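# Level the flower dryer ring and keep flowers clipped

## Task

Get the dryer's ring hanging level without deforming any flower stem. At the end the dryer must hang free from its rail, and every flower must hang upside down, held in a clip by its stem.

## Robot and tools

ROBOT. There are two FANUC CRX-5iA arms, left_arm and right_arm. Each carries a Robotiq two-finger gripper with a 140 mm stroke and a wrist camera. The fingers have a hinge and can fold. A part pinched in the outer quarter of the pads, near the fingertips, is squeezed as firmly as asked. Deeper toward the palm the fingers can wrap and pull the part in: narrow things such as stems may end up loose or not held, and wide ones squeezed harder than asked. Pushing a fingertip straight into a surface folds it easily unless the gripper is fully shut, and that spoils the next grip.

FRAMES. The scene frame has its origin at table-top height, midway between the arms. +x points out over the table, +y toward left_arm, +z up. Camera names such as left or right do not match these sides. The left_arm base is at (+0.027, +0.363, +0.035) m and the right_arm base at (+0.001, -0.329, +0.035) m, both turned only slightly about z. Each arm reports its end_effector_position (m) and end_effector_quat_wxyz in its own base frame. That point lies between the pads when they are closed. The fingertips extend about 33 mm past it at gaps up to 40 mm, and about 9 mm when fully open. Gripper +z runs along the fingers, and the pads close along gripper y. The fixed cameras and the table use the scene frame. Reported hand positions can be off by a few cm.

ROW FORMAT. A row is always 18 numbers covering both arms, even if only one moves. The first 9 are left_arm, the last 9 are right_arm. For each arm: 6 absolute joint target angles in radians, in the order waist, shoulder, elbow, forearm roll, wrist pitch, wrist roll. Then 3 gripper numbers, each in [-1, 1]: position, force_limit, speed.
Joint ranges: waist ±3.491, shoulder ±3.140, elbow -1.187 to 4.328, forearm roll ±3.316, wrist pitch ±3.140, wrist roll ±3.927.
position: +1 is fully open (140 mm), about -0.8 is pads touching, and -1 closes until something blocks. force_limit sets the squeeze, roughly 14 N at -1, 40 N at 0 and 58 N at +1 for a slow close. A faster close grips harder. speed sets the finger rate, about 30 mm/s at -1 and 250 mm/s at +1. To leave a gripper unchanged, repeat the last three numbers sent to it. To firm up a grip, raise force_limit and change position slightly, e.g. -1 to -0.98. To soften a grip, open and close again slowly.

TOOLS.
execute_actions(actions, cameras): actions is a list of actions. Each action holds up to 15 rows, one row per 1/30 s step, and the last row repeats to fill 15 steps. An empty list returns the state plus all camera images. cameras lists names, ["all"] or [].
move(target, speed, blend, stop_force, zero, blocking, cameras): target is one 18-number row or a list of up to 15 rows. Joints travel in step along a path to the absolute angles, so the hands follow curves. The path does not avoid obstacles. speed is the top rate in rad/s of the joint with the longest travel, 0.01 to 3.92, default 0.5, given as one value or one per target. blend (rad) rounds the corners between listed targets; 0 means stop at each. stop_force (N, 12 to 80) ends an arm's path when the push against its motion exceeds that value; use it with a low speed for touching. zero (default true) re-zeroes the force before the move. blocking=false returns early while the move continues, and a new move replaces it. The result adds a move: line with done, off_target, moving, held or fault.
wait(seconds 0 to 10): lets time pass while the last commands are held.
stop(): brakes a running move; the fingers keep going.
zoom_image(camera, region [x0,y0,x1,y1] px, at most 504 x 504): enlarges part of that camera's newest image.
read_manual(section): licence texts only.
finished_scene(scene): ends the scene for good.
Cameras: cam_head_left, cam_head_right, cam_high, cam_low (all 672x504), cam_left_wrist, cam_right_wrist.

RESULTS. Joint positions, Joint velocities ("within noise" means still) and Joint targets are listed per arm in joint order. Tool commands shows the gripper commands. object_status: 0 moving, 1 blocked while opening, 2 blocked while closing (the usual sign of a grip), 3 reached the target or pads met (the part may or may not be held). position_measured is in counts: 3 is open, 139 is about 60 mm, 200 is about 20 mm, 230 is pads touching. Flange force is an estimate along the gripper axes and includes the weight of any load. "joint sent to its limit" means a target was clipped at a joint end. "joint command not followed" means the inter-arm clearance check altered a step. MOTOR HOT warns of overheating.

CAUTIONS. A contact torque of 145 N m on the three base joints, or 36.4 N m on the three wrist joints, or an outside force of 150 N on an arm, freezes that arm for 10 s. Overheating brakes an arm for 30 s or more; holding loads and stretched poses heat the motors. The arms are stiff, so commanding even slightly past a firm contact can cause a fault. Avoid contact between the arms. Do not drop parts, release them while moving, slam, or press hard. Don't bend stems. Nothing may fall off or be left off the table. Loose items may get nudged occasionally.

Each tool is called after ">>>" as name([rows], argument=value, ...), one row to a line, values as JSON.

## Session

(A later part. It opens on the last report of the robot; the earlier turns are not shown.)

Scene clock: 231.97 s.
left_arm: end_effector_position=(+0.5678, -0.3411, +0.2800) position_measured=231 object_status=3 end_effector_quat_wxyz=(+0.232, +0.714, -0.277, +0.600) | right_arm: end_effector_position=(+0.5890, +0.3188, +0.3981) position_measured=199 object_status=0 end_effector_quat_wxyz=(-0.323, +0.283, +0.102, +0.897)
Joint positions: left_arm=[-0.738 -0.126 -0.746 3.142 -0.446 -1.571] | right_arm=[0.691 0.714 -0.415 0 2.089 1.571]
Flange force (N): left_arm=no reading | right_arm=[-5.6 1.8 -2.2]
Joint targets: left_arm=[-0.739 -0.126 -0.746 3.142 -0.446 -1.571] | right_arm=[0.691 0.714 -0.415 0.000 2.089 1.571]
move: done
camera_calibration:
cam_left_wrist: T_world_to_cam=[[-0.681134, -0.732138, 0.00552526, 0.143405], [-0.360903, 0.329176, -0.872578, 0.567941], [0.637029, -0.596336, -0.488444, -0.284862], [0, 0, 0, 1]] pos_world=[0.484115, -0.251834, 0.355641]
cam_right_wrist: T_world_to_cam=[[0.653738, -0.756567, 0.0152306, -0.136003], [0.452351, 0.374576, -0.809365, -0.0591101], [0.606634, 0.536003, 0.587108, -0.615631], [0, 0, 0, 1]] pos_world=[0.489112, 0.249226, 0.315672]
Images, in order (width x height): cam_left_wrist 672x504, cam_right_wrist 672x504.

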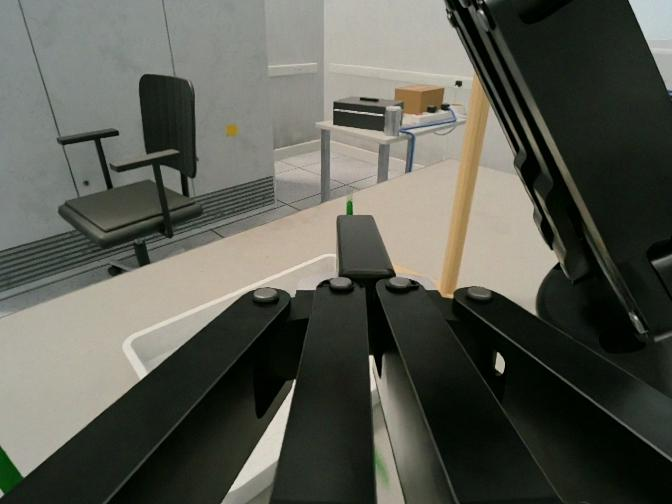

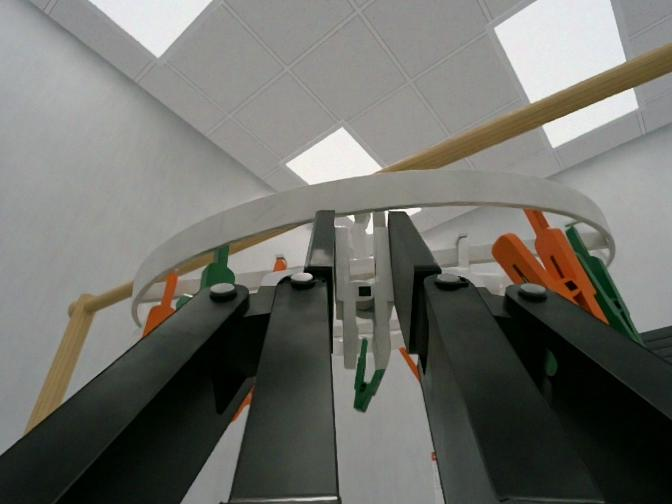

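>>> zoom_image(camera="cam_left_wrist", region=[300, 170, 420, 290])

>>> wait(seconds=0.3, cameras=["cam_head_left","cam_head_right","cam_high"])

>>> zoom_image(camera="cam_head_right", region=[210, 130, 390, 300])

>>> zoom_image(camera="cam_high", region=[220, 170, 400, 350])

Scaled by 4.200 from the camera's 672x504 image, which has a finer 960x720 frame.

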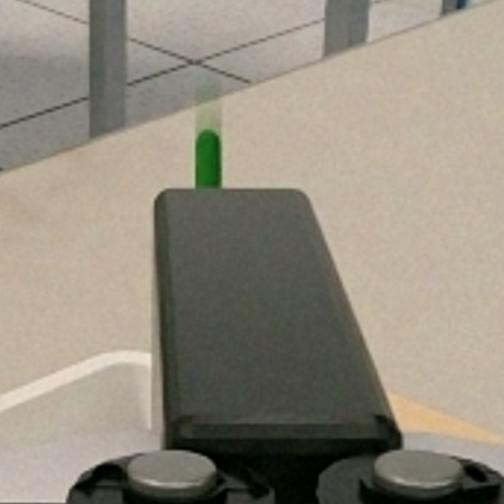

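Scene clock: 238.20 s.
left_arm: end_effector_position=(+0.5678, -0.3411, +0.2800) position_measured=231 object_status=3 end_effector_quat_wxyz=(+0.232, +0.714, -0.277, +0.599) | right_arm: end_effector_position=(+0.5890, +0.3188, +0.3981) position_measured=199 object_status=2 end_effector_quat_wxyz=(-0.323, +0.283, +0.102, +0.897)
Joint positions: left_arm=[-0.738 -0.126 -0.746 3.142 -0.446 -1.571] | right_arm=[0.691 0.714 -0.415 0 2.089 1.571]
Flange force (N): left_arm=no reading | right_arm=[-6.0 1.2 -2.9]
Joint targets: left_arm=[-0.739 -0.126 -0.746 3.142 -0.446 -1.571] | right_arm=[0.691 0.714 -0.415 0.000 2.089 1.571]
Tool commands: left_gripper/position=-1.0 left_gripper/force_limit=-1.0 left_gripper/speed=-1.0 right_gripper/position=-0.65 right_gripper/force_limit=-0.1 right_gripper/speed=-1.0
wait: 0.30 s; at rest from the start
Images, in order (width x height): cam_head_left 672x504, cam_head_right 672x504, cam_high 672x504.

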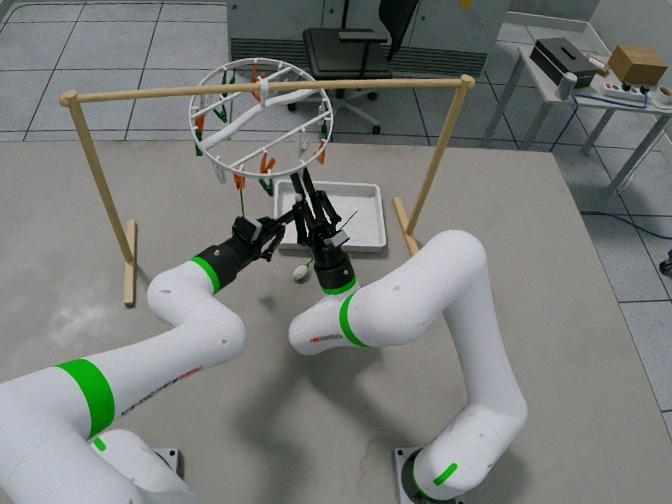

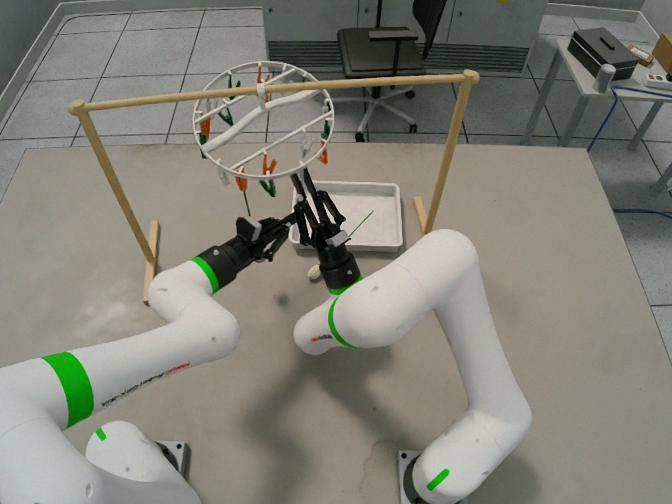

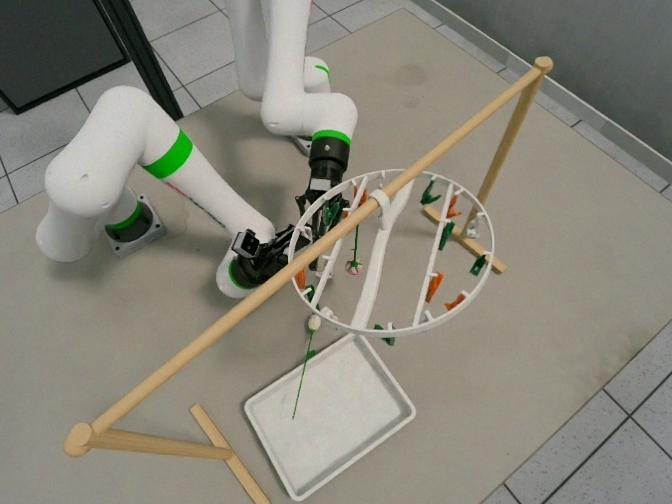

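Scaled by 2.800 from the camera's 672x504 image, which has a finer 960x720 frame.

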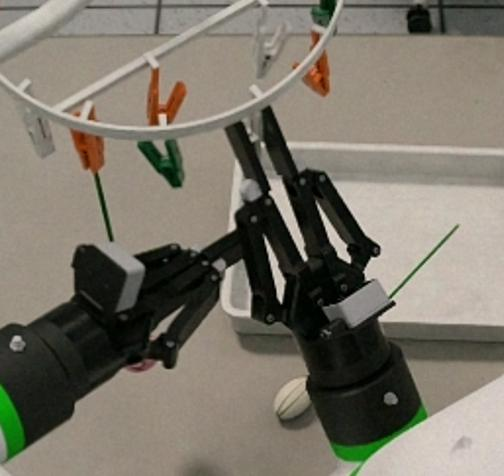

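Scaled by 2.800 from the camera's 672x504 image, which has a finer 960x720 frame.

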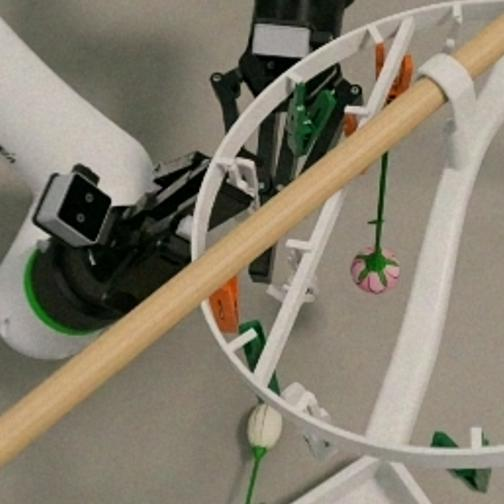

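>>> move([
  [-0.7385,-0.1263,-0.7463,3.1416,-0.4455,-1.571,-1,-1,-1,0.6915,0.7144,-0.4146,0,2.0889,1.571,-0.2,-1,-1],
  [-0.7385,-0.4378,-0.9599,3.1416,-0.3476,-1.571,-1,-1,-1,0.6915,0.6109,-0.6763,0,2.2471,1.571,-0.2,-1,-1],
  [-0.6,-1.0,-0.98,3.1416,0.05,-1.571,-0.2,-1,0,0.55,-0.5,-1.1,0,1.2,1.571,-0.2,-1,-1],
], speed=[0.3,0.3,0.8], cameras=["cam_head_left","cam_head_right","cam_high"])

>>> zoom_image(camera="cam_head_right", region=[270, 170, 420, 300])

>>> zoom_image(camera="cam_high", region=[230, 290, 430, 500])

>>> zoom_image(camera="cam_head_left", region=[260, 170, 410, 300])

Scene clock: 275.90 s.
left_arm: end_effector_position=(+0.4376, -0.1419, +0.4044) position_measured=154 object_status=0 end_effector_quat_wxyz=(+0.206, +0.686, -0.212, +0.665) | right_arm: end_effector_position=(+0.4538, +0.1257, +0.5033) position_measured=154 object_status=3 end_effector_quat_wxyz=(-0.240, +0.449, +0.127, +0.851)
Joint positions: left_arm=[-0.6 -1 -0.98 3.142 0.05 -1.571] | right_arm=[0.55 -0.5 -1.1 0 1.2 1.571]
Flange force (N): no reading
Joint targets: left_arm=[-0.600 -1.000 -0.980 3.142 0.050 -1.571] | right_arm=[0.550 -0.500 -1.100 0.000 1.200 1.571]
move: done
Images, in order (width x height): cam_head_left 672x504, cam_head_right 672x504, cam_high 672x504.

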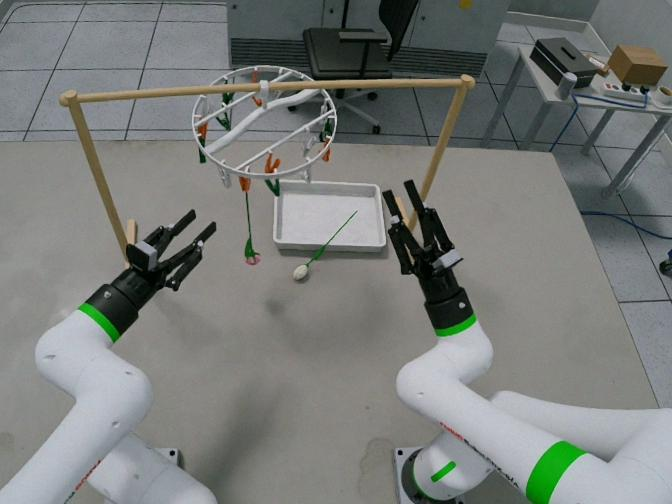

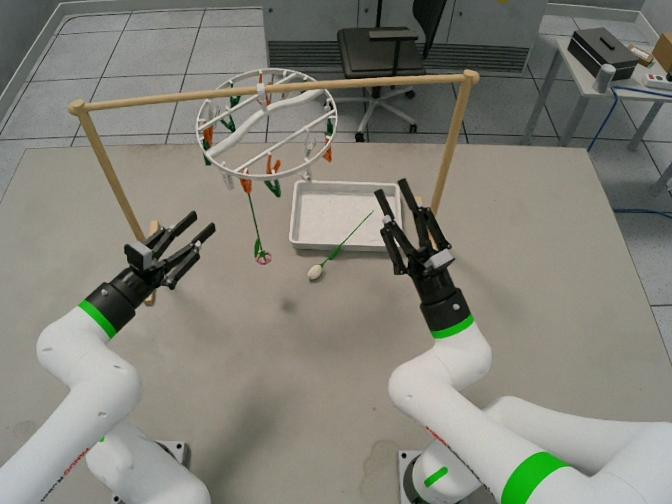

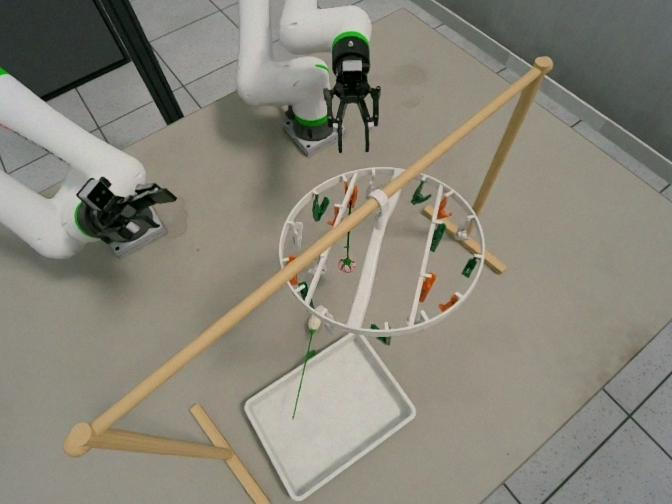

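Scaled by 3.360 from the camera's 672x504 image, which has a finer 960x720 frame.

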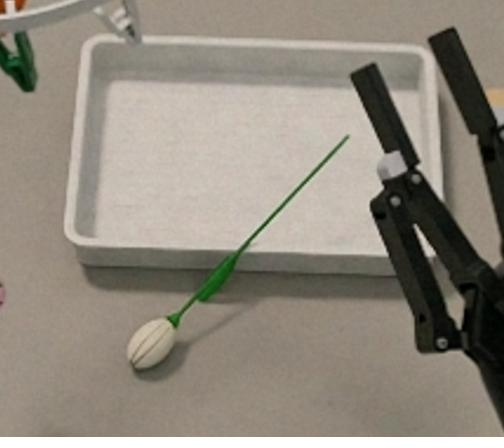

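Scaled by 2.400 from the camera's 672x504 image, which has a finer 960x720 frame.

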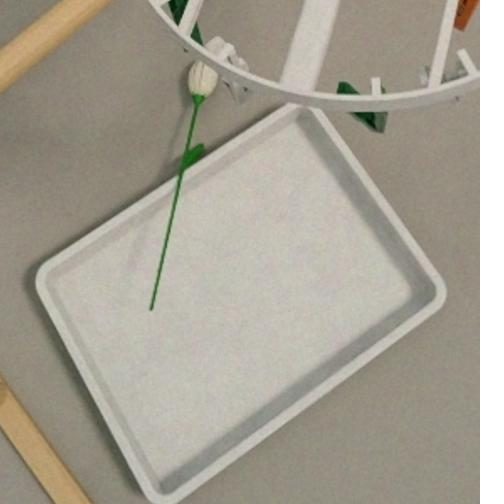

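Scaled by 3.360 from the camera's 672x504 image, which has a finer 960x720 frame.

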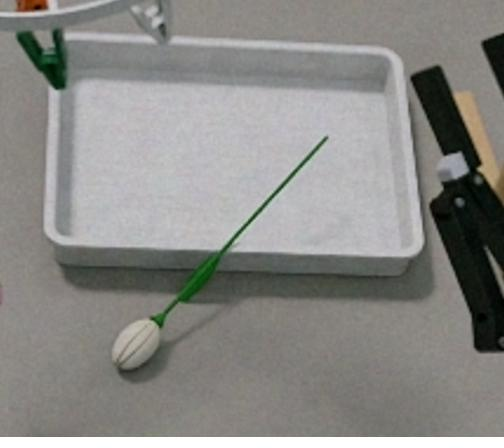

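>>> move(target=[-0.6,-1.0,-0.98,3.1416,0.05,-1.571,-0.2,-1,0,0.4015,0.1869,-0.4074,0,-0.1911,0.45,-0.4,-1,-1], cameras=["cam_right_wrist","cam_head_right"])

>>> zoom_image(camera="cam_right_wrist", region=[170, 100, 520, 420])

Scene clock: 322.43 s.
left_arm: end_effector_position=(+0.4376, -0.1419, +0.4044) position_measured=154 object_status=3 end_effector_quat_wxyz=(+0.206, +0.686, -0.212, +0.665) | right_arm: end_effector_position=(+0.6809, +0.1479, +0.0950) position_measured=179 object_status=3 end_effector_quat_wxyz=(-0.264, +0.865, -0.325, +0.277)
Joint positions: left_arm=[-0.6 -1 -0.98 3.142 0.05 -1.571] | right_arm=[0.402 0.187 -0.407 0 -0.191 0.45]
Flange force (N): no reading
Joint targets: left_arm=[-0.600 -1.000 -0.980 3.142 0.050 -1.571] | right_arm=[0.402 0.187 -0.407 0.000 -0.191 0.450]
move: done
camera_calibration:
cam_right_wrist: T_world_to_cam=[[-0.405516, -0.63595, -0.656601, 0.446481], [-0.812405, 0.579996, -0.0600138, 0.477647], [0.418992, 0.50909, -0.751847, -0.142901], [0, 0, 0, 1]] pos_world=[0.628972, 0.0796557, 0.214386]
Images, in order (width x height): cam_head_right 672x504, cam_right_wrist 672x504.

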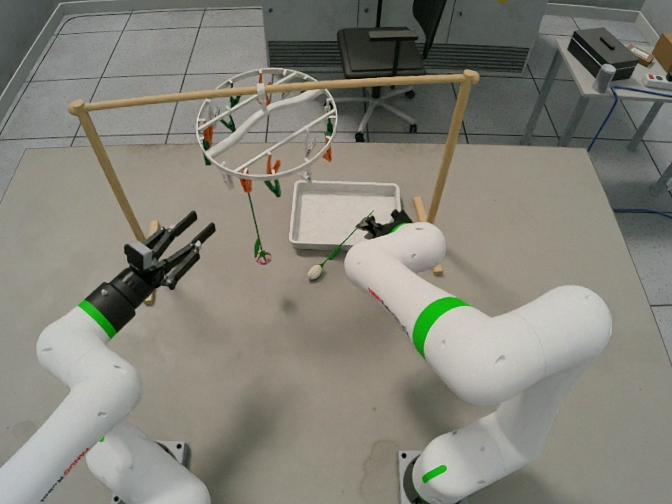

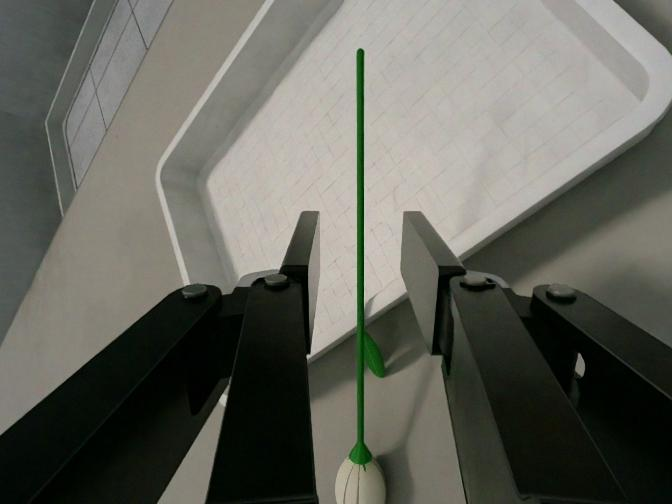

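Scaled by 1.440 from the camera's 672x504 image, which has a finer 960x720 frame.

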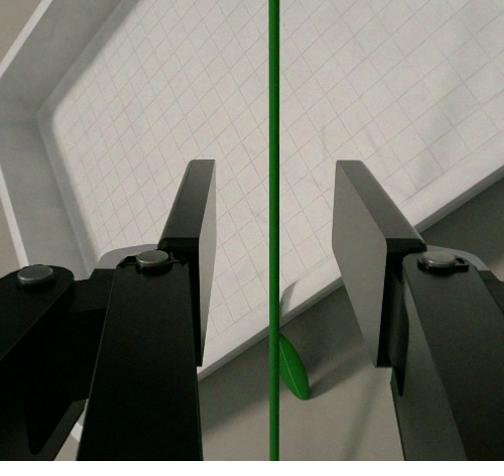

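>>> move(target=[-0.6,-1.0,-0.98,3.1416,0.05,-1.571,-0.2,-1,0,0.4015,0.3931,-0.2954,0,-0.0969,0.45,-0.4,-1,-1], speed=0.15, stop_force=15, cameras=["cam_right_wrist","cam_head_right"])

>>> zoom_image(camera="cam_right_wrist", region=[280, 180, 440, 320])

stop_force needs force readings from the last 0.2 s for each arm that does not count as still, and right_arm is near a pose where its force cannot be read; nothing of the call was run
Scene clock: 332.70 s.
left_arm: end_effector_position=(+0.4376, -0.1419, +0.4044) position_measured=154 object_status=3 end_effector_quat_wxyz=(+0.206, +0.686, -0.212, +0.665) | right_arm: end_effector_position=(+0.6809, +0.1479, +0.0950) position_measured=179 object_status=3 end_effector_quat_wxyz=(-0.264, +0.865, -0.325, +0.277)
Joint positions: left_arm=[-0.6 -1 -0.98 3.142 0.05 -1.571] | right_arm=[0.401 0.187 -0.407 0 -0.191 0.45]
Flange force (N): no reading
Joint targets: left_arm=[-0.600 -1.000 -0.980 3.142 0.050 -1.571] | right_arm=[0.402 0.187 -0.407 0.000 -0.191 0.450]
Tool commands: left_gripper/position=-0.2 left_gripper/force_limit=-1.0 left_gripper/speed=+0.0 right_gripper/position=-0.4 right_gripper/force_limit=-1.0 right_gripper/speed=-1.0

Scaled by 3.150 from the camera's 672x504 image, which has a finer 960x720 frame.
This view is cut from an older image: the scene may have changed since it was taken.

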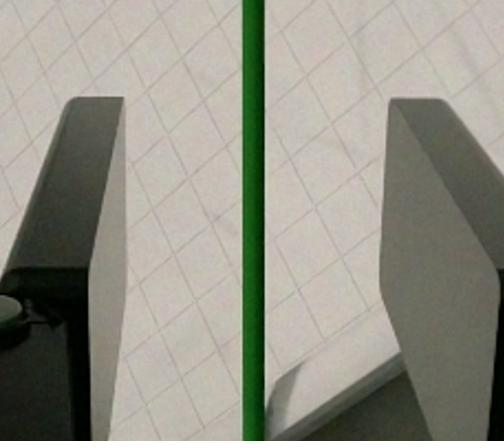

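>>> move(target=[-0.6,-1.0,-0.98,3.1416,0.05,-1.571,-0.2,-1,0,0.4015,0.3931,-0.2954,0,-0.0969,0.45,-0.4,-1,-1], speed=0.12, cameras=["cam_right_wrist","cam_head_right"])

>>> zoom_image(camera="cam_right_wrist", region=[280, 180, 440, 320])

Scene clock: 339.63 s.
left_arm: end_effector_position=(+0.4376, -0.1419, +0.4044) position_measured=154 object_status=3 end_effector_quat_wxyz=(+0.206, +0.686, -0.212, +0.665) | right_arm: end_effector_position=(+0.7331, +0.1700, +0.0384) position_measured=179 object_status=3 end_effector_quat_wxyz=(-0.264, +0.865, -0.325, +0.277)
Joint positions: left_arm=[-0.6 -1 -0.98 3.142 0.05 -1.571] | right_arm=[0.401 0.393 -0.295 0 -0.097 0.45]
Flange force (N): no reading
Joint targets: left_arm=[-0.600 -1.000 -0.980 3.142 0.050 -1.571] | right_arm=[0.402 0.393 -0.295 0.000 -0.097 0.450]
move: done
camera_calibration:
cam_right_wrist: T_world_to_cam=[[-0.405516, -0.63595, -0.656601, 0.44454], [-0.812405, 0.579996, -0.0600138, 0.50384], [0.418992, 0.50909, -0.751847, -0.218578], [0, 0, 0, 1]] pos_world=[0.681172, 0.101756, 0.157786]
Images, in order (width x height): cam_head_right 672x504, cam_right_wrist 672x504.

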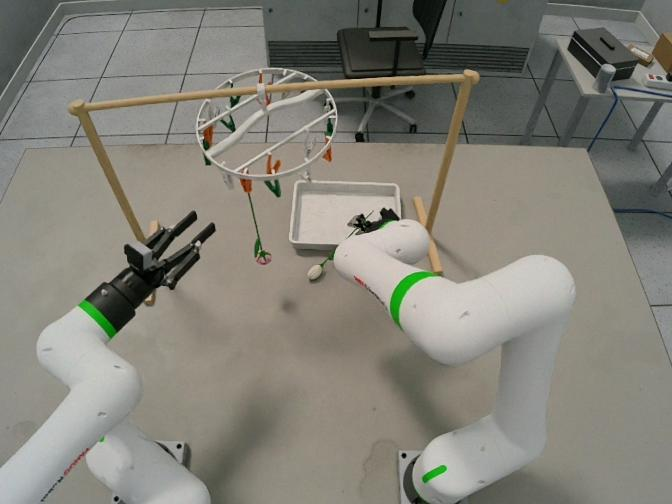

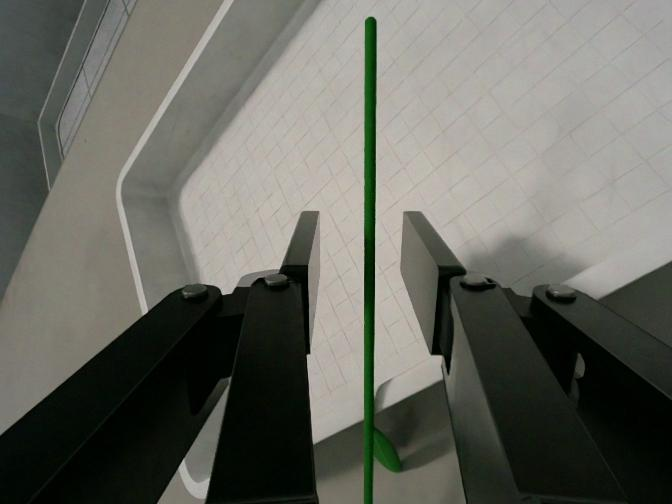

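Scaled by 3.150 from the camera's 672x504 image, which has a finer 960x720 frame.

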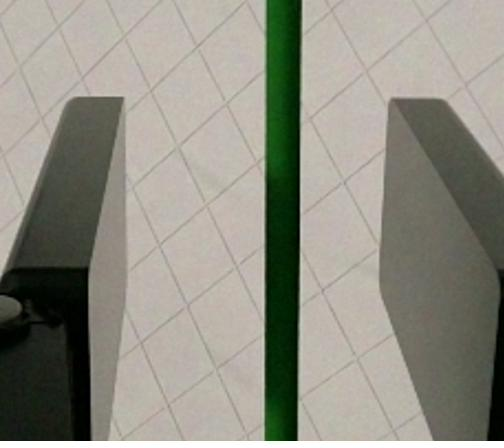

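>>> move([
  [-0.6,-1.0,-0.98,3.1416,0.05,-1.571,-0.2,-1,0,0.4015,0.3544,-0.3164,0,-0.1146,0.45,-0.4,-1,-1],
  [-0.6,-1.0,-0.98,3.1416,0.05,-1.571,-0.2,-1,0,0.4015,0.3544,-0.3164,0,-0.1146,0.45,-1,-1,-1],
], speed=0.12)

>>> wait(seconds=1.5, cameras=["cam_right_wrist"])

>>> zoom_image(camera="cam_right_wrist", region=[280, 180, 440, 320])

Scene clock: 362.93 s.
left_arm: end_effector_position=(+0.4376, -0.1419, +0.4044) position_measured=154 object_status=3 end_effector_quat_wxyz=(+0.206, +0.686, -0.212, +0.665) | right_arm: end_effector_position=(+0.7239, +0.1661, +0.0501) position_measured=225 object_status=2 end_effector_quat_wxyz=(-0.264, +0.865, -0.325, +0.277)
Joint positions: left_arm=[-0.6 -1 -0.98 3.142 0.05 -1.571] | right_arm=[0.401 0.354 -0.316 0 -0.115 0.45]
Flange force (N): no reading
Joint targets: left_arm=[-0.600 -1.000 -0.980 3.142 0.050 -1.571] | right_arm=[0.402 0.354 -0.316 0.000 -0.115 0.450]
move: done

Scene clock: 364.43 s.
left_arm: end_effector_position=(+0.4376, -0.1419, +0.4044) position_measured=154 object_status=3 end_effector_quat_wxyz=(+0.206, +0.686, -0.212, +0.665) | right_arm: end_effector_position=(+0.7239, +0.1661, +0.0501) position_measured=225 object_status=2 end_effector_quat_wxyz=(-0.264, +0.865, -0.325, +0.277)
Joint positions: left_arm=[-0.6 -1 -0.98 3.142 0.05 -1.571] | right_arm=[0.402 0.354 -0.316 0 -0.115 0.45]
Flange force (N): no reading
Joint targets: left_arm=[-0.600 -1.000 -0.980 3.142 0.050 -1.571] | right_arm=[0.402 0.354 -0.316 0.000 -0.115 0.450]
Tool commands: left_gripper/position=-0.2 left_gripper/force_limit=-1.0 left_gripper/speed=+0.0 right_gripper/position=-1.0 right_gripper/force_limit=-1.0 right_gripper/speed=-1.0
wait: 1.50 s; at rest by 0.17 s
camera_calibration:
cam_right_wrist: T_world_to_cam=[[-0.405543, -0.635982, -0.656553, 0.446025], [-0.812408, 0.579993, -0.0600095, 0.499331], [0.418961, 0.509052, -0.751889, -0.20391], [0, 0, 0, 1]] pos_world=[0.671973, 0.0978558, 0.169486]
Images, in order (width x height): cam_right_wrist 672x504.

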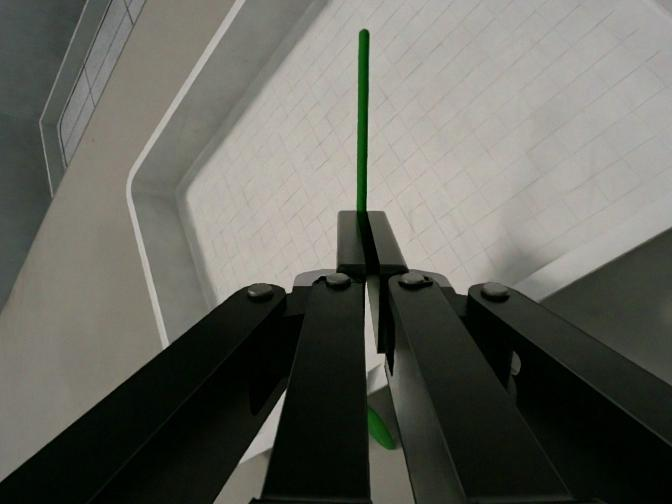

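Scaled by 3.150 from the camera's 672x504 image, which has a finer 960x720 frame.

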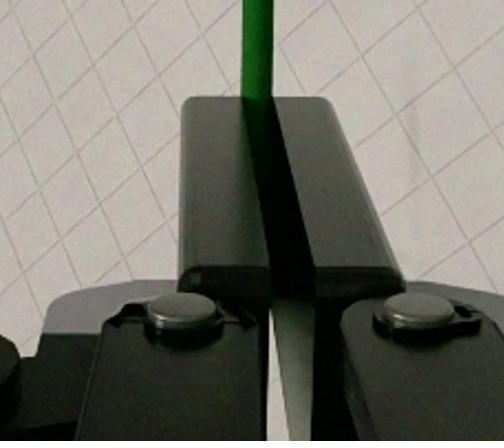

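>>> move([
  [-0.6,-1.0,-0.98,3.1416,0.05,-1.571,-0.2,-1,0,0.4015,0.0061,-0.333,0,-0.4464,0.45,-1,-1,-1],
  [-0.6,-1.0,-0.98,3.1416,0.05,-1.571,-0.2,-1,0,0.2,-0.5755,-1.1093,0,0.6738,1.571,-1,-1,-1],
], speed=[0.15,0.3], cameras=["cam_right_wrist","cam_head_right","cam_left_wrist","cam_high"])

>>> zoom_image(camera="cam_left_wrist", region=[90, 0, 510, 250])

>>> zoom_image(camera="cam_high", region=[260, 160, 510, 360])

Scene clock: 405.83 s.
left_arm: end_effector_position=(+0.4376, -0.1419, +0.4044) position_measured=154 object_status=3 end_effector_quat_wxyz=(+0.206, +0.686, -0.212, +0.665) | right_arm: end_effector_position=(+0.5159, -0.0281, +0.3599) position_measured=225 object_status=2 end_effector_quat_wxyz=(-0.075, +0.653, +0.066, +0.751)
Joint positions: left_arm=[-0.6 -1 -0.98 3.142 0.05 -1.571] | right_arm=[0.2 -0.575 -1.109 0 0.674 1.571]
Flange force (N): no reading
Joint targets: left_arm=[-0.600 -1.000 -0.980 3.142 0.050 -1.571] | right_arm=[0.200 -0.576 -1.109 0.000 0.674 1.571]
move: done
camera_calibration:
cam_left_wrist: T_world_to_cam=[[-0.574105, -0.818772, 0.00391934, 0.141469], [-0.295038, 0.202404, -0.933802, 0.541902], [0.763777, -0.537257, -0.35777, -0.122305], [0, 0, 0, 1]] pos_world=[0.334513, -0.0595612, 0.461717]
cam_right_wrist: T_world_to_cam=[[0.22366, -0.974654, -0.00513525, -0.12693], [-0.187213, -0.0377891, -0.981592, 0.453381], [0.956518, 0.220505, -0.190919, -0.272344], [0, 0, 0, 1]] pos_world=[0.37377, -0.0465268, 0.392388]
Images, in order (width x height): cam_head_right 672x504, cam_high 672x504, cam_left_wrist 672x504, cam_right_wrist 672x504.

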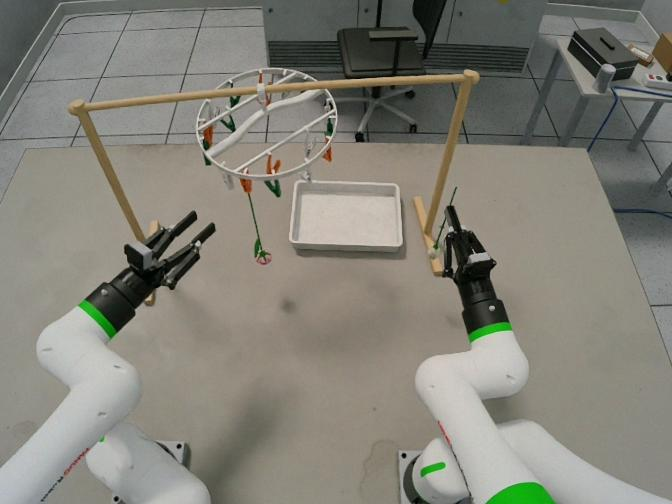

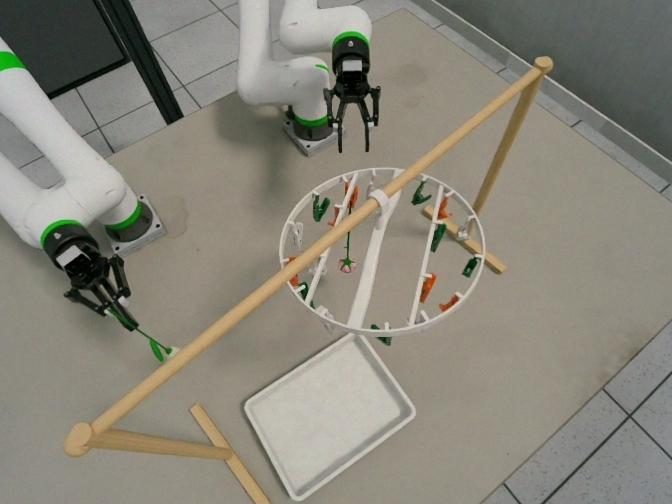

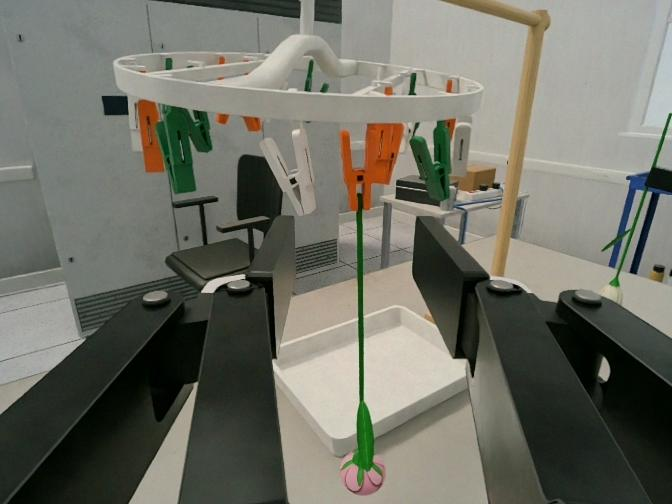

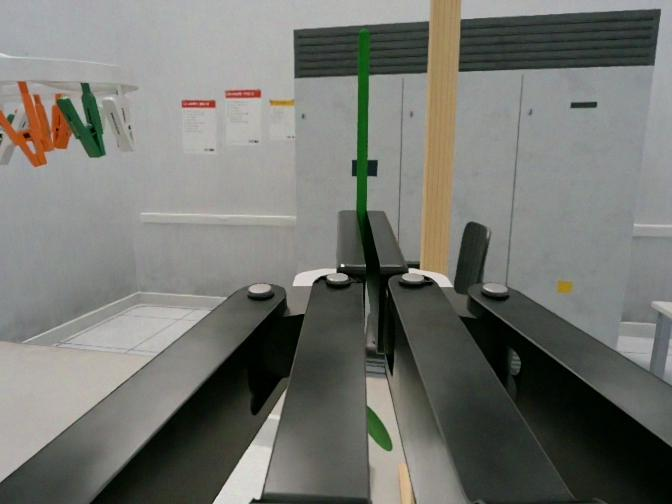

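Scaled by 1.200 from the camera's 672x504 image, which has a finer 960x720 frame.

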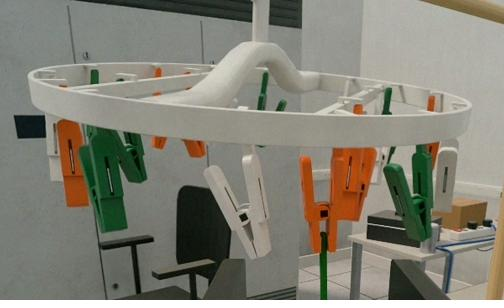

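Scaled by 2.016 from the camera's 672x504 image, which has a finer 960x720 frame.

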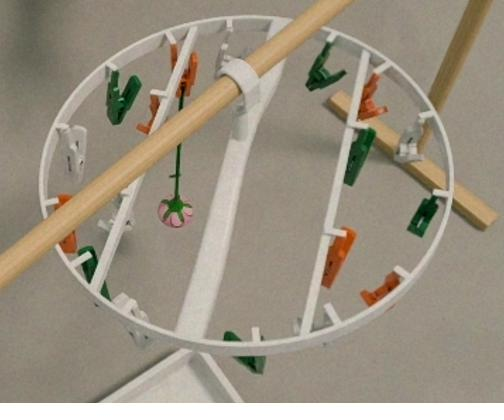

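>>> wait(seconds=0.2, cameras=["cam_low"])

>>> zoom_image(camera="cam_low", region=[295, 130, 395, 190])

Scene clock: 448.83 s.
left_arm: end_effector_position=(+0.4376, -0.1419, +0.4044) position_measured=154 object_status=3 end_effector_quat_wxyz=(+0.206, +0.686, -0.212, +0.665) | right_arm: end_effector_position=(+0.5159, -0.0281, +0.3599) position_measured=225 object_status=2 end_effector_quat_wxyz=(-0.075, +0.653, +0.066, +0.751)
Joint positions: left_arm=[-0.6 -1 -0.98 3.142 0.05 -1.571] | right_arm=[0.2 -0.576 -1.109 0 0.674 1.571]
Flange force (N): no reading
Joint targets: left_arm=[-0.600 -1.000 -0.980 3.142 0.050 -1.571] | right_arm=[0.200 -0.576 -1.109 0.000 0.674 1.571]
Tool commands: left_gripper/position=-0.2 left_gripper/force_limit=-1.0 left_gripper/speed=+0.0 right_gripper/position=-1.0 right_gripper/force_limit=-1.0 right_gripper/speed=-1.0
wait: 0.20 s; at rest from the start
Images, in order (width x height): cam_low 672x504.

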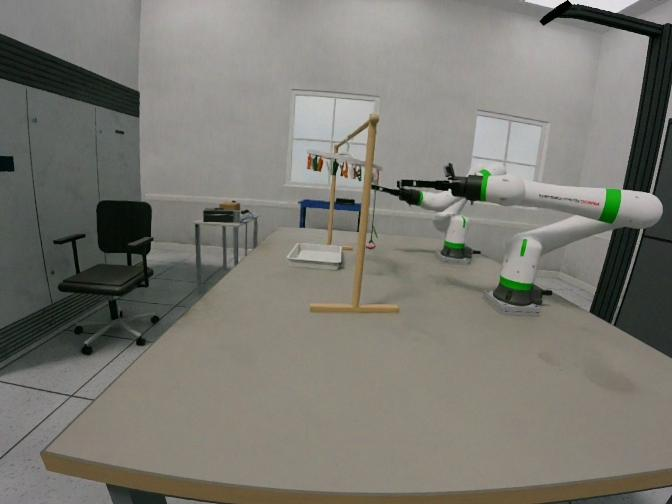

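Scaled by 5.040 from the camera's 672x504 image, which has a finer 960x720 frame.

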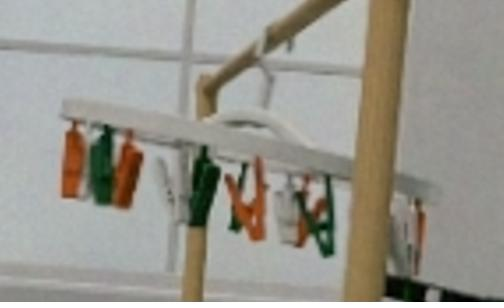

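>>> move([
  [-0.38,-0.3,-1.1,3.1416,-1.3,-1.571,-0.33,-1,0,0.2,-0.5755,-1.1093,0,0.6738,1.571,-1,-1,-1],
  [-0.3817,0.43,-1.06,3.1416,-1.99,-1.571,-0.33,-1,0,0.2,-0.5755,-1.1093,0,0.6738,1.571,-1,-1,-1],
  [-0.3817,0.802,-0.4734,3.1416,-2.2353,-1.571,-0.33,-1,0,0.2,-0.5755,-1.1093,0,0.6738,1.571,-1,-1,-1],
], speed=[0.6,0.6,0.4], cameras=["cam_left_wrist"])

>>> zoom_image(camera="cam_left_wrist", region=[180, 60, 560, 360])

Scene clock: 513.30 s.
left_arm: end_effector_position=(+0.6279, -0.1119, +0.3507) position_measured=171 object_status=3 end_effector_quat_wxyz=(+0.181, +0.295, -0.057, +0.936) | right_arm: end_effector_position=(+0.5159, -0.0281, +0.3599) position_measured=225 object_status=2 end_effector_quat_wxyz=(-0.075, +0.653, +0.066, +0.751)
Joint positions: left_arm=[-0.382 0.802 -0.473 3.142 -2.235 -1.571] | right_arm=[0.2 -0.576 -1.109 0 0.674 1.571]
Flange force (N): left_arm=[-1.2 -0.4 0.8] | right_arm=no reading
Joint targets: left_arm=[-0.382 0.802 -0.473 3.142 -2.235 -1.571] | right_arm=[0.200 -0.576 -1.109 0.000 0.674 1.571]
move: done
camera_calibration:
cam_left_wrist: T_world_to_cam=[[-0.381315, -0.924415, -0.00750359, 0.146553], [0.542433, -0.217163, -0.811546, -0.0738093], [0.748575, -0.313525, 0.584241, -0.566503], [0, 0, 0, 1]] pos_world=[0.51999, -0.0581654, 0.272174]
Images, in order (width x height): cam_left_wrist 672x504.

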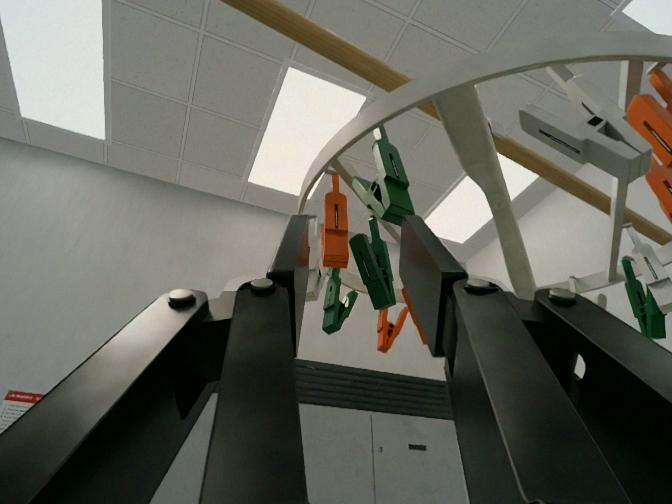

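Scaled by 1.326 from the camera's 672x504 image, which has a finer 960x720 frame.

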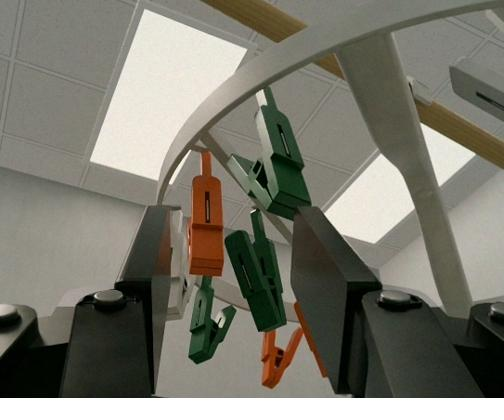

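>>> move([
  [-0.3817,0.802,-0.4734,3.1416,-2.2353,-1.571,-0.05,-1,0,0.2,-0.5755,-1.1093,0,0.6738,1.571,-1,-1,-1],
  [-0.3817,0.6996,-0.3975,3.1416,-2.057,-1.571,-0.05,-1,0,0.2,-0.5755,-1.1093,0,0.6738,1.571,-1,-1,-1],
], speed=0.15, cameras=["cam_left_wrist"])

>>> zoom_image(camera="cam_left_wrist", region=[180, 60, 560, 360])

Scene clock: 529.50 s.
left_arm: end_effector_position=(+0.6653, -0.1269, +0.4081) position_measured=135 object_status=3 end_effector_quat_wxyz=(+0.181, +0.295, -0.057, +0.936) | right_arm: end_effector_position=(+0.5159, -0.0281, +0.3599) position_measured=225 object_status=2 end_effector_quat_wxyz=(-0.075, +0.653, +0.066, +0.751)
Joint positions: left_arm=[-0.382 0.7 -0.398 3.142 -2.057 -1.571] | right_arm=[0.2 -0.576 -1.109 0 0.674 1.571]
Flange force (N): left_arm=[-1.1 0.3 0.0] | right_arm=no reading
Joint targets: left_arm=[-0.382 0.700 -0.397 3.142 -2.057 -1.571] | right_arm=[0.200 -0.576 -1.109 0.000 0.674 1.571]
move: done
camera_calibration:
cam_left_wrist: T_world_to_cam=[[-0.381336, -0.924406, -0.00747271, 0.147288], [0.542419, -0.217198, -0.811546, -0.0508683], [0.748575, -0.313525, 0.584241, -0.632711], [0, 0, 0, 1]] pos_world=[0.55739, -0.0732654, 0.329474]
Images, in order (width x height): cam_left_wrist 672x504.

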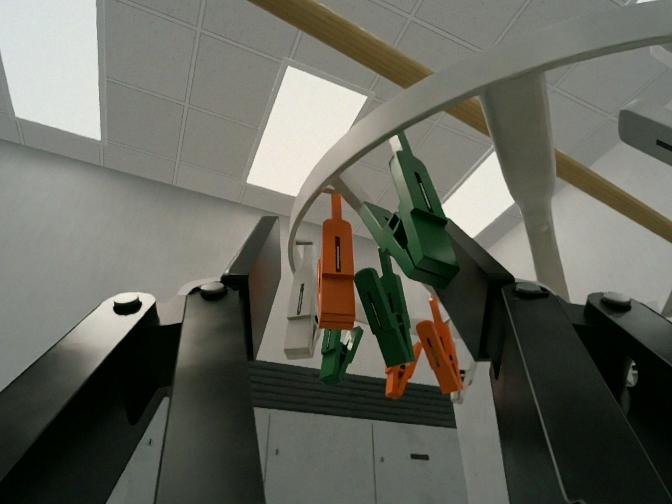

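Scaled by 1.326 from the camera's 672x504 image, which has a finer 960x720 frame.

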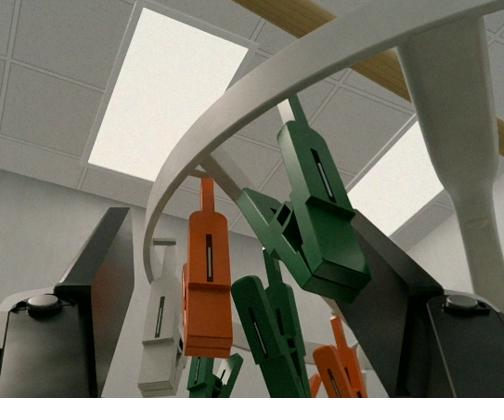

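>>> move([
  [-0.4806,0.6363,-0.5511,3.1416,-2.1473,-1.571,-0.05,-1,0,0.2,-0.5755,-1.1093,0,0.6738,1.571,-1,-1,-1],
  [-0.6058,0.6229,-0.5848,3.1416,-2.1676,-1.571,-0.05,-1,0,0.2,-0.5755,-1.1093,0,0.6738,1.571,-1,-1,-1],
  [-0.701,0.662,-0.4875,3.1416,-2.1094,-1.571,-0.05,-1,0,0.2,-0.5755,-1.1093,0,0.6738,1.571,-1,-1,-1],
], speed=0.07, blend=[0.03,0.03,0], cameras=["cam_left_wrist","cam_high","cam_head_right"])

>>> zoom_image(camera="cam_high", region=[260, 160, 510, 360])

Scene clock: 541.73 s.
left_arm: end_effector_position=(+0.5671, -0.3085, +0.4080) position_measured=135 object_status=3 end_effector_quat_wxyz=(+0.327, +0.282, -0.103, +0.896) | right_arm: end_effector_position=(+0.5159, -0.0281, +0.3599) position_measured=225 object_status=2 end_effector_quat_wxyz=(-0.075, +0.653, +0.066, +0.751)
Joint positions: left_arm=[-0.701 0.662 -0.488 3.142 -2.109 -1.571] | right_arm=[0.2 -0.576 -1.109 0 0.674 1.571]
Flange force (N): left_arm=[-0.3 0.1 -0.4] | right_arm=no reading
Joint targets: left_arm=[-0.701 0.662 -0.488 3.142 -2.109 -1.571] | right_arm=[0.200 -0.576 -1.109 0.000 0.674 1.571]
move: done
camera_calibration:
cam_left_wrist: T_world_to_cam=[[-0.652241, -0.757975, -0.00747263, 0.147099], [0.446818, -0.376488, -0.811548, -0.0319826], [0.61232, -0.532664, 0.584238, -0.606483], [0, 0, 0, 1]] pos_world=[0.481596, -0.223595, 0.329474]
Images, in order (width x height): cam_head_right 672x504, cam_high 672x504, cam_left_wrist 672x504.

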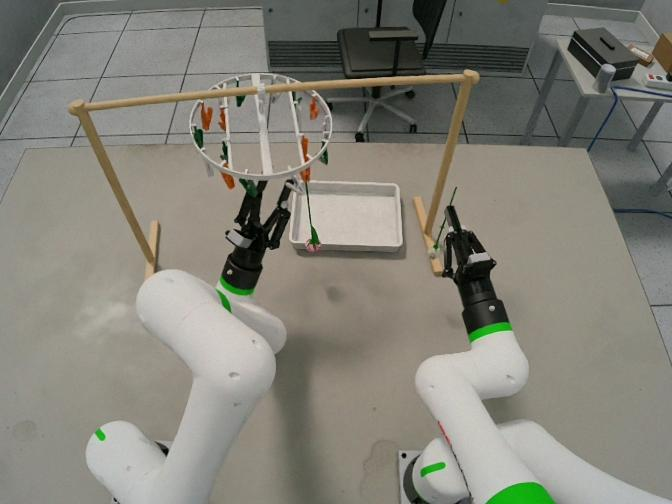

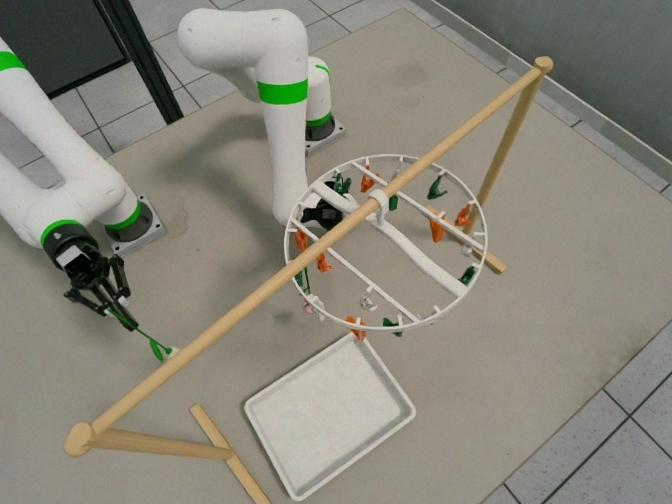

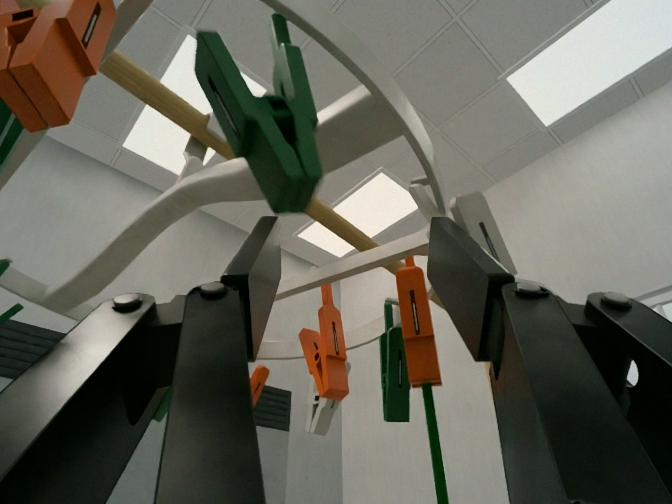

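Scaled by 2.016 from the camera's 672x504 image, which has a finer 960x720 frame.

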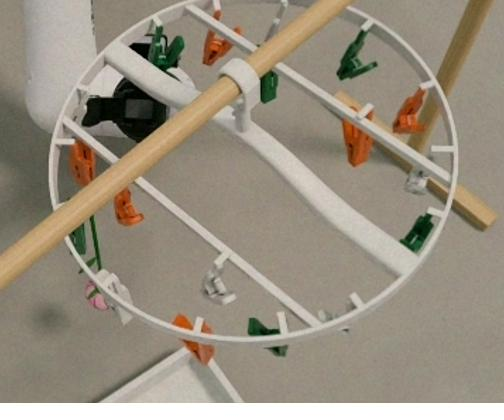

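>>> move([
  [-0.701,0.7784,-0.5579,3.1416,-2.3835,-1.571,-0.05,-1,0,0.2,-0.5755,-1.1093,0,0.6738,1.571,-1,-1,-1],
  [-0.3817,0.802,-0.4734,3.1416,-2.2353,-1.571,-0.05,-1,0,0.2,-0.5755,-1.1093,0,0.6738,1.571,-1,-1,-1],
], speed=[0.2,0.4], cameras=["cam_left_wrist","cam_low"])

>>> zoom_image(camera="cam_low", region=[295, 130, 395, 190])

Scene clock: 553.23 s.
left_arm: end_effector_position=(+0.6278, -0.1120, +0.3507) position_measured=135 object_status=3 end_effector_quat_wxyz=(+0.181, +0.295, -0.057, +0.936) | right_arm: end_effector_position=(+0.5159, -0.0281, +0.3599) position_measured=225 object_status=2 end_effector_quat_wxyz=(-0.075, +0.653, +0.066, +0.751)
Joint positions: left_arm=[-0.382 0.802 -0.473 3.142 -2.235 -1.571] | right_arm=[0.2 -0.576 -1.109 0 0.674 1.571]
Flange force (N): left_arm=[0.2 0.0 1.0] | right_arm=no reading
Joint targets: left_arm=[-0.382 0.802 -0.473 3.142 -2.235 -1.571] | right_arm=[0.200 -0.576 -1.109 0.000 0.674 1.571]
move: done
camera_calibration:
cam_left_wrist: T_world_to_cam=[[-0.381386, -0.924386, -0.00739788, 0.146471], [0.542384, -0.217284, -0.811547, -0.073812], [0.748575, -0.313525, 0.584241, -0.566534], [0, 0, 0, 1]] pos_world=[0.51999, -0.0582654, 0.272174]
Images, in order (width x height): cam_low 672x504, cam_left_wrist 672x504.

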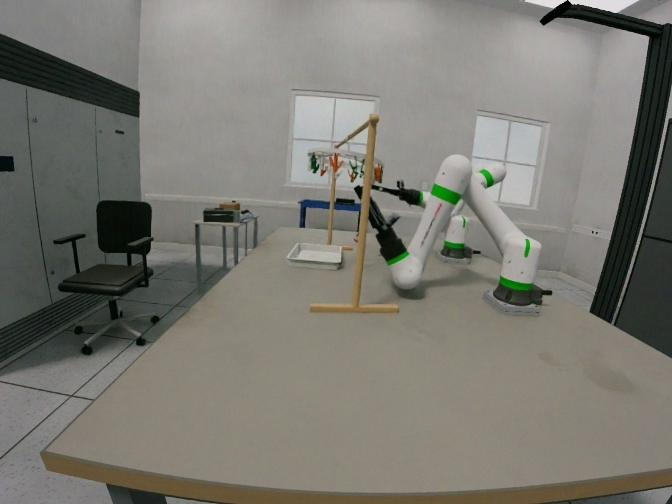

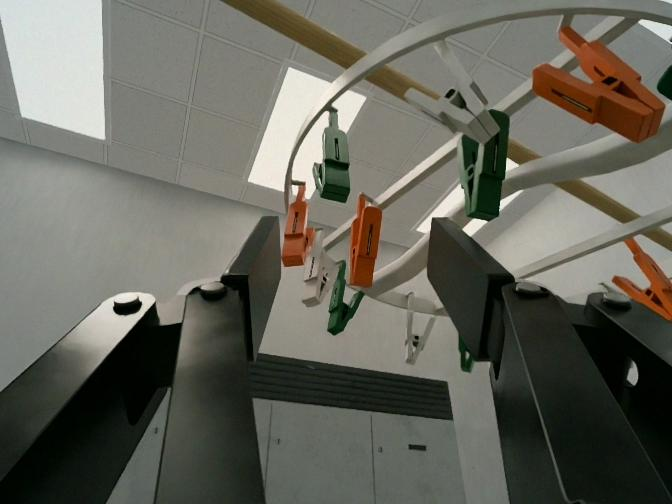

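Scaled by 5.040 from the camera's 672x504 image, which has a finer 960x720 frame.

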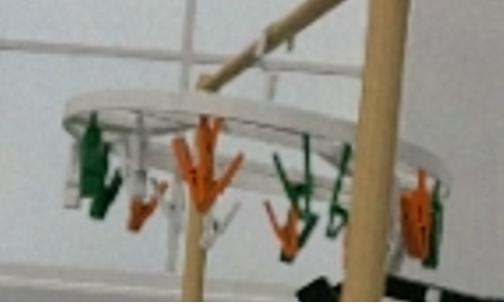

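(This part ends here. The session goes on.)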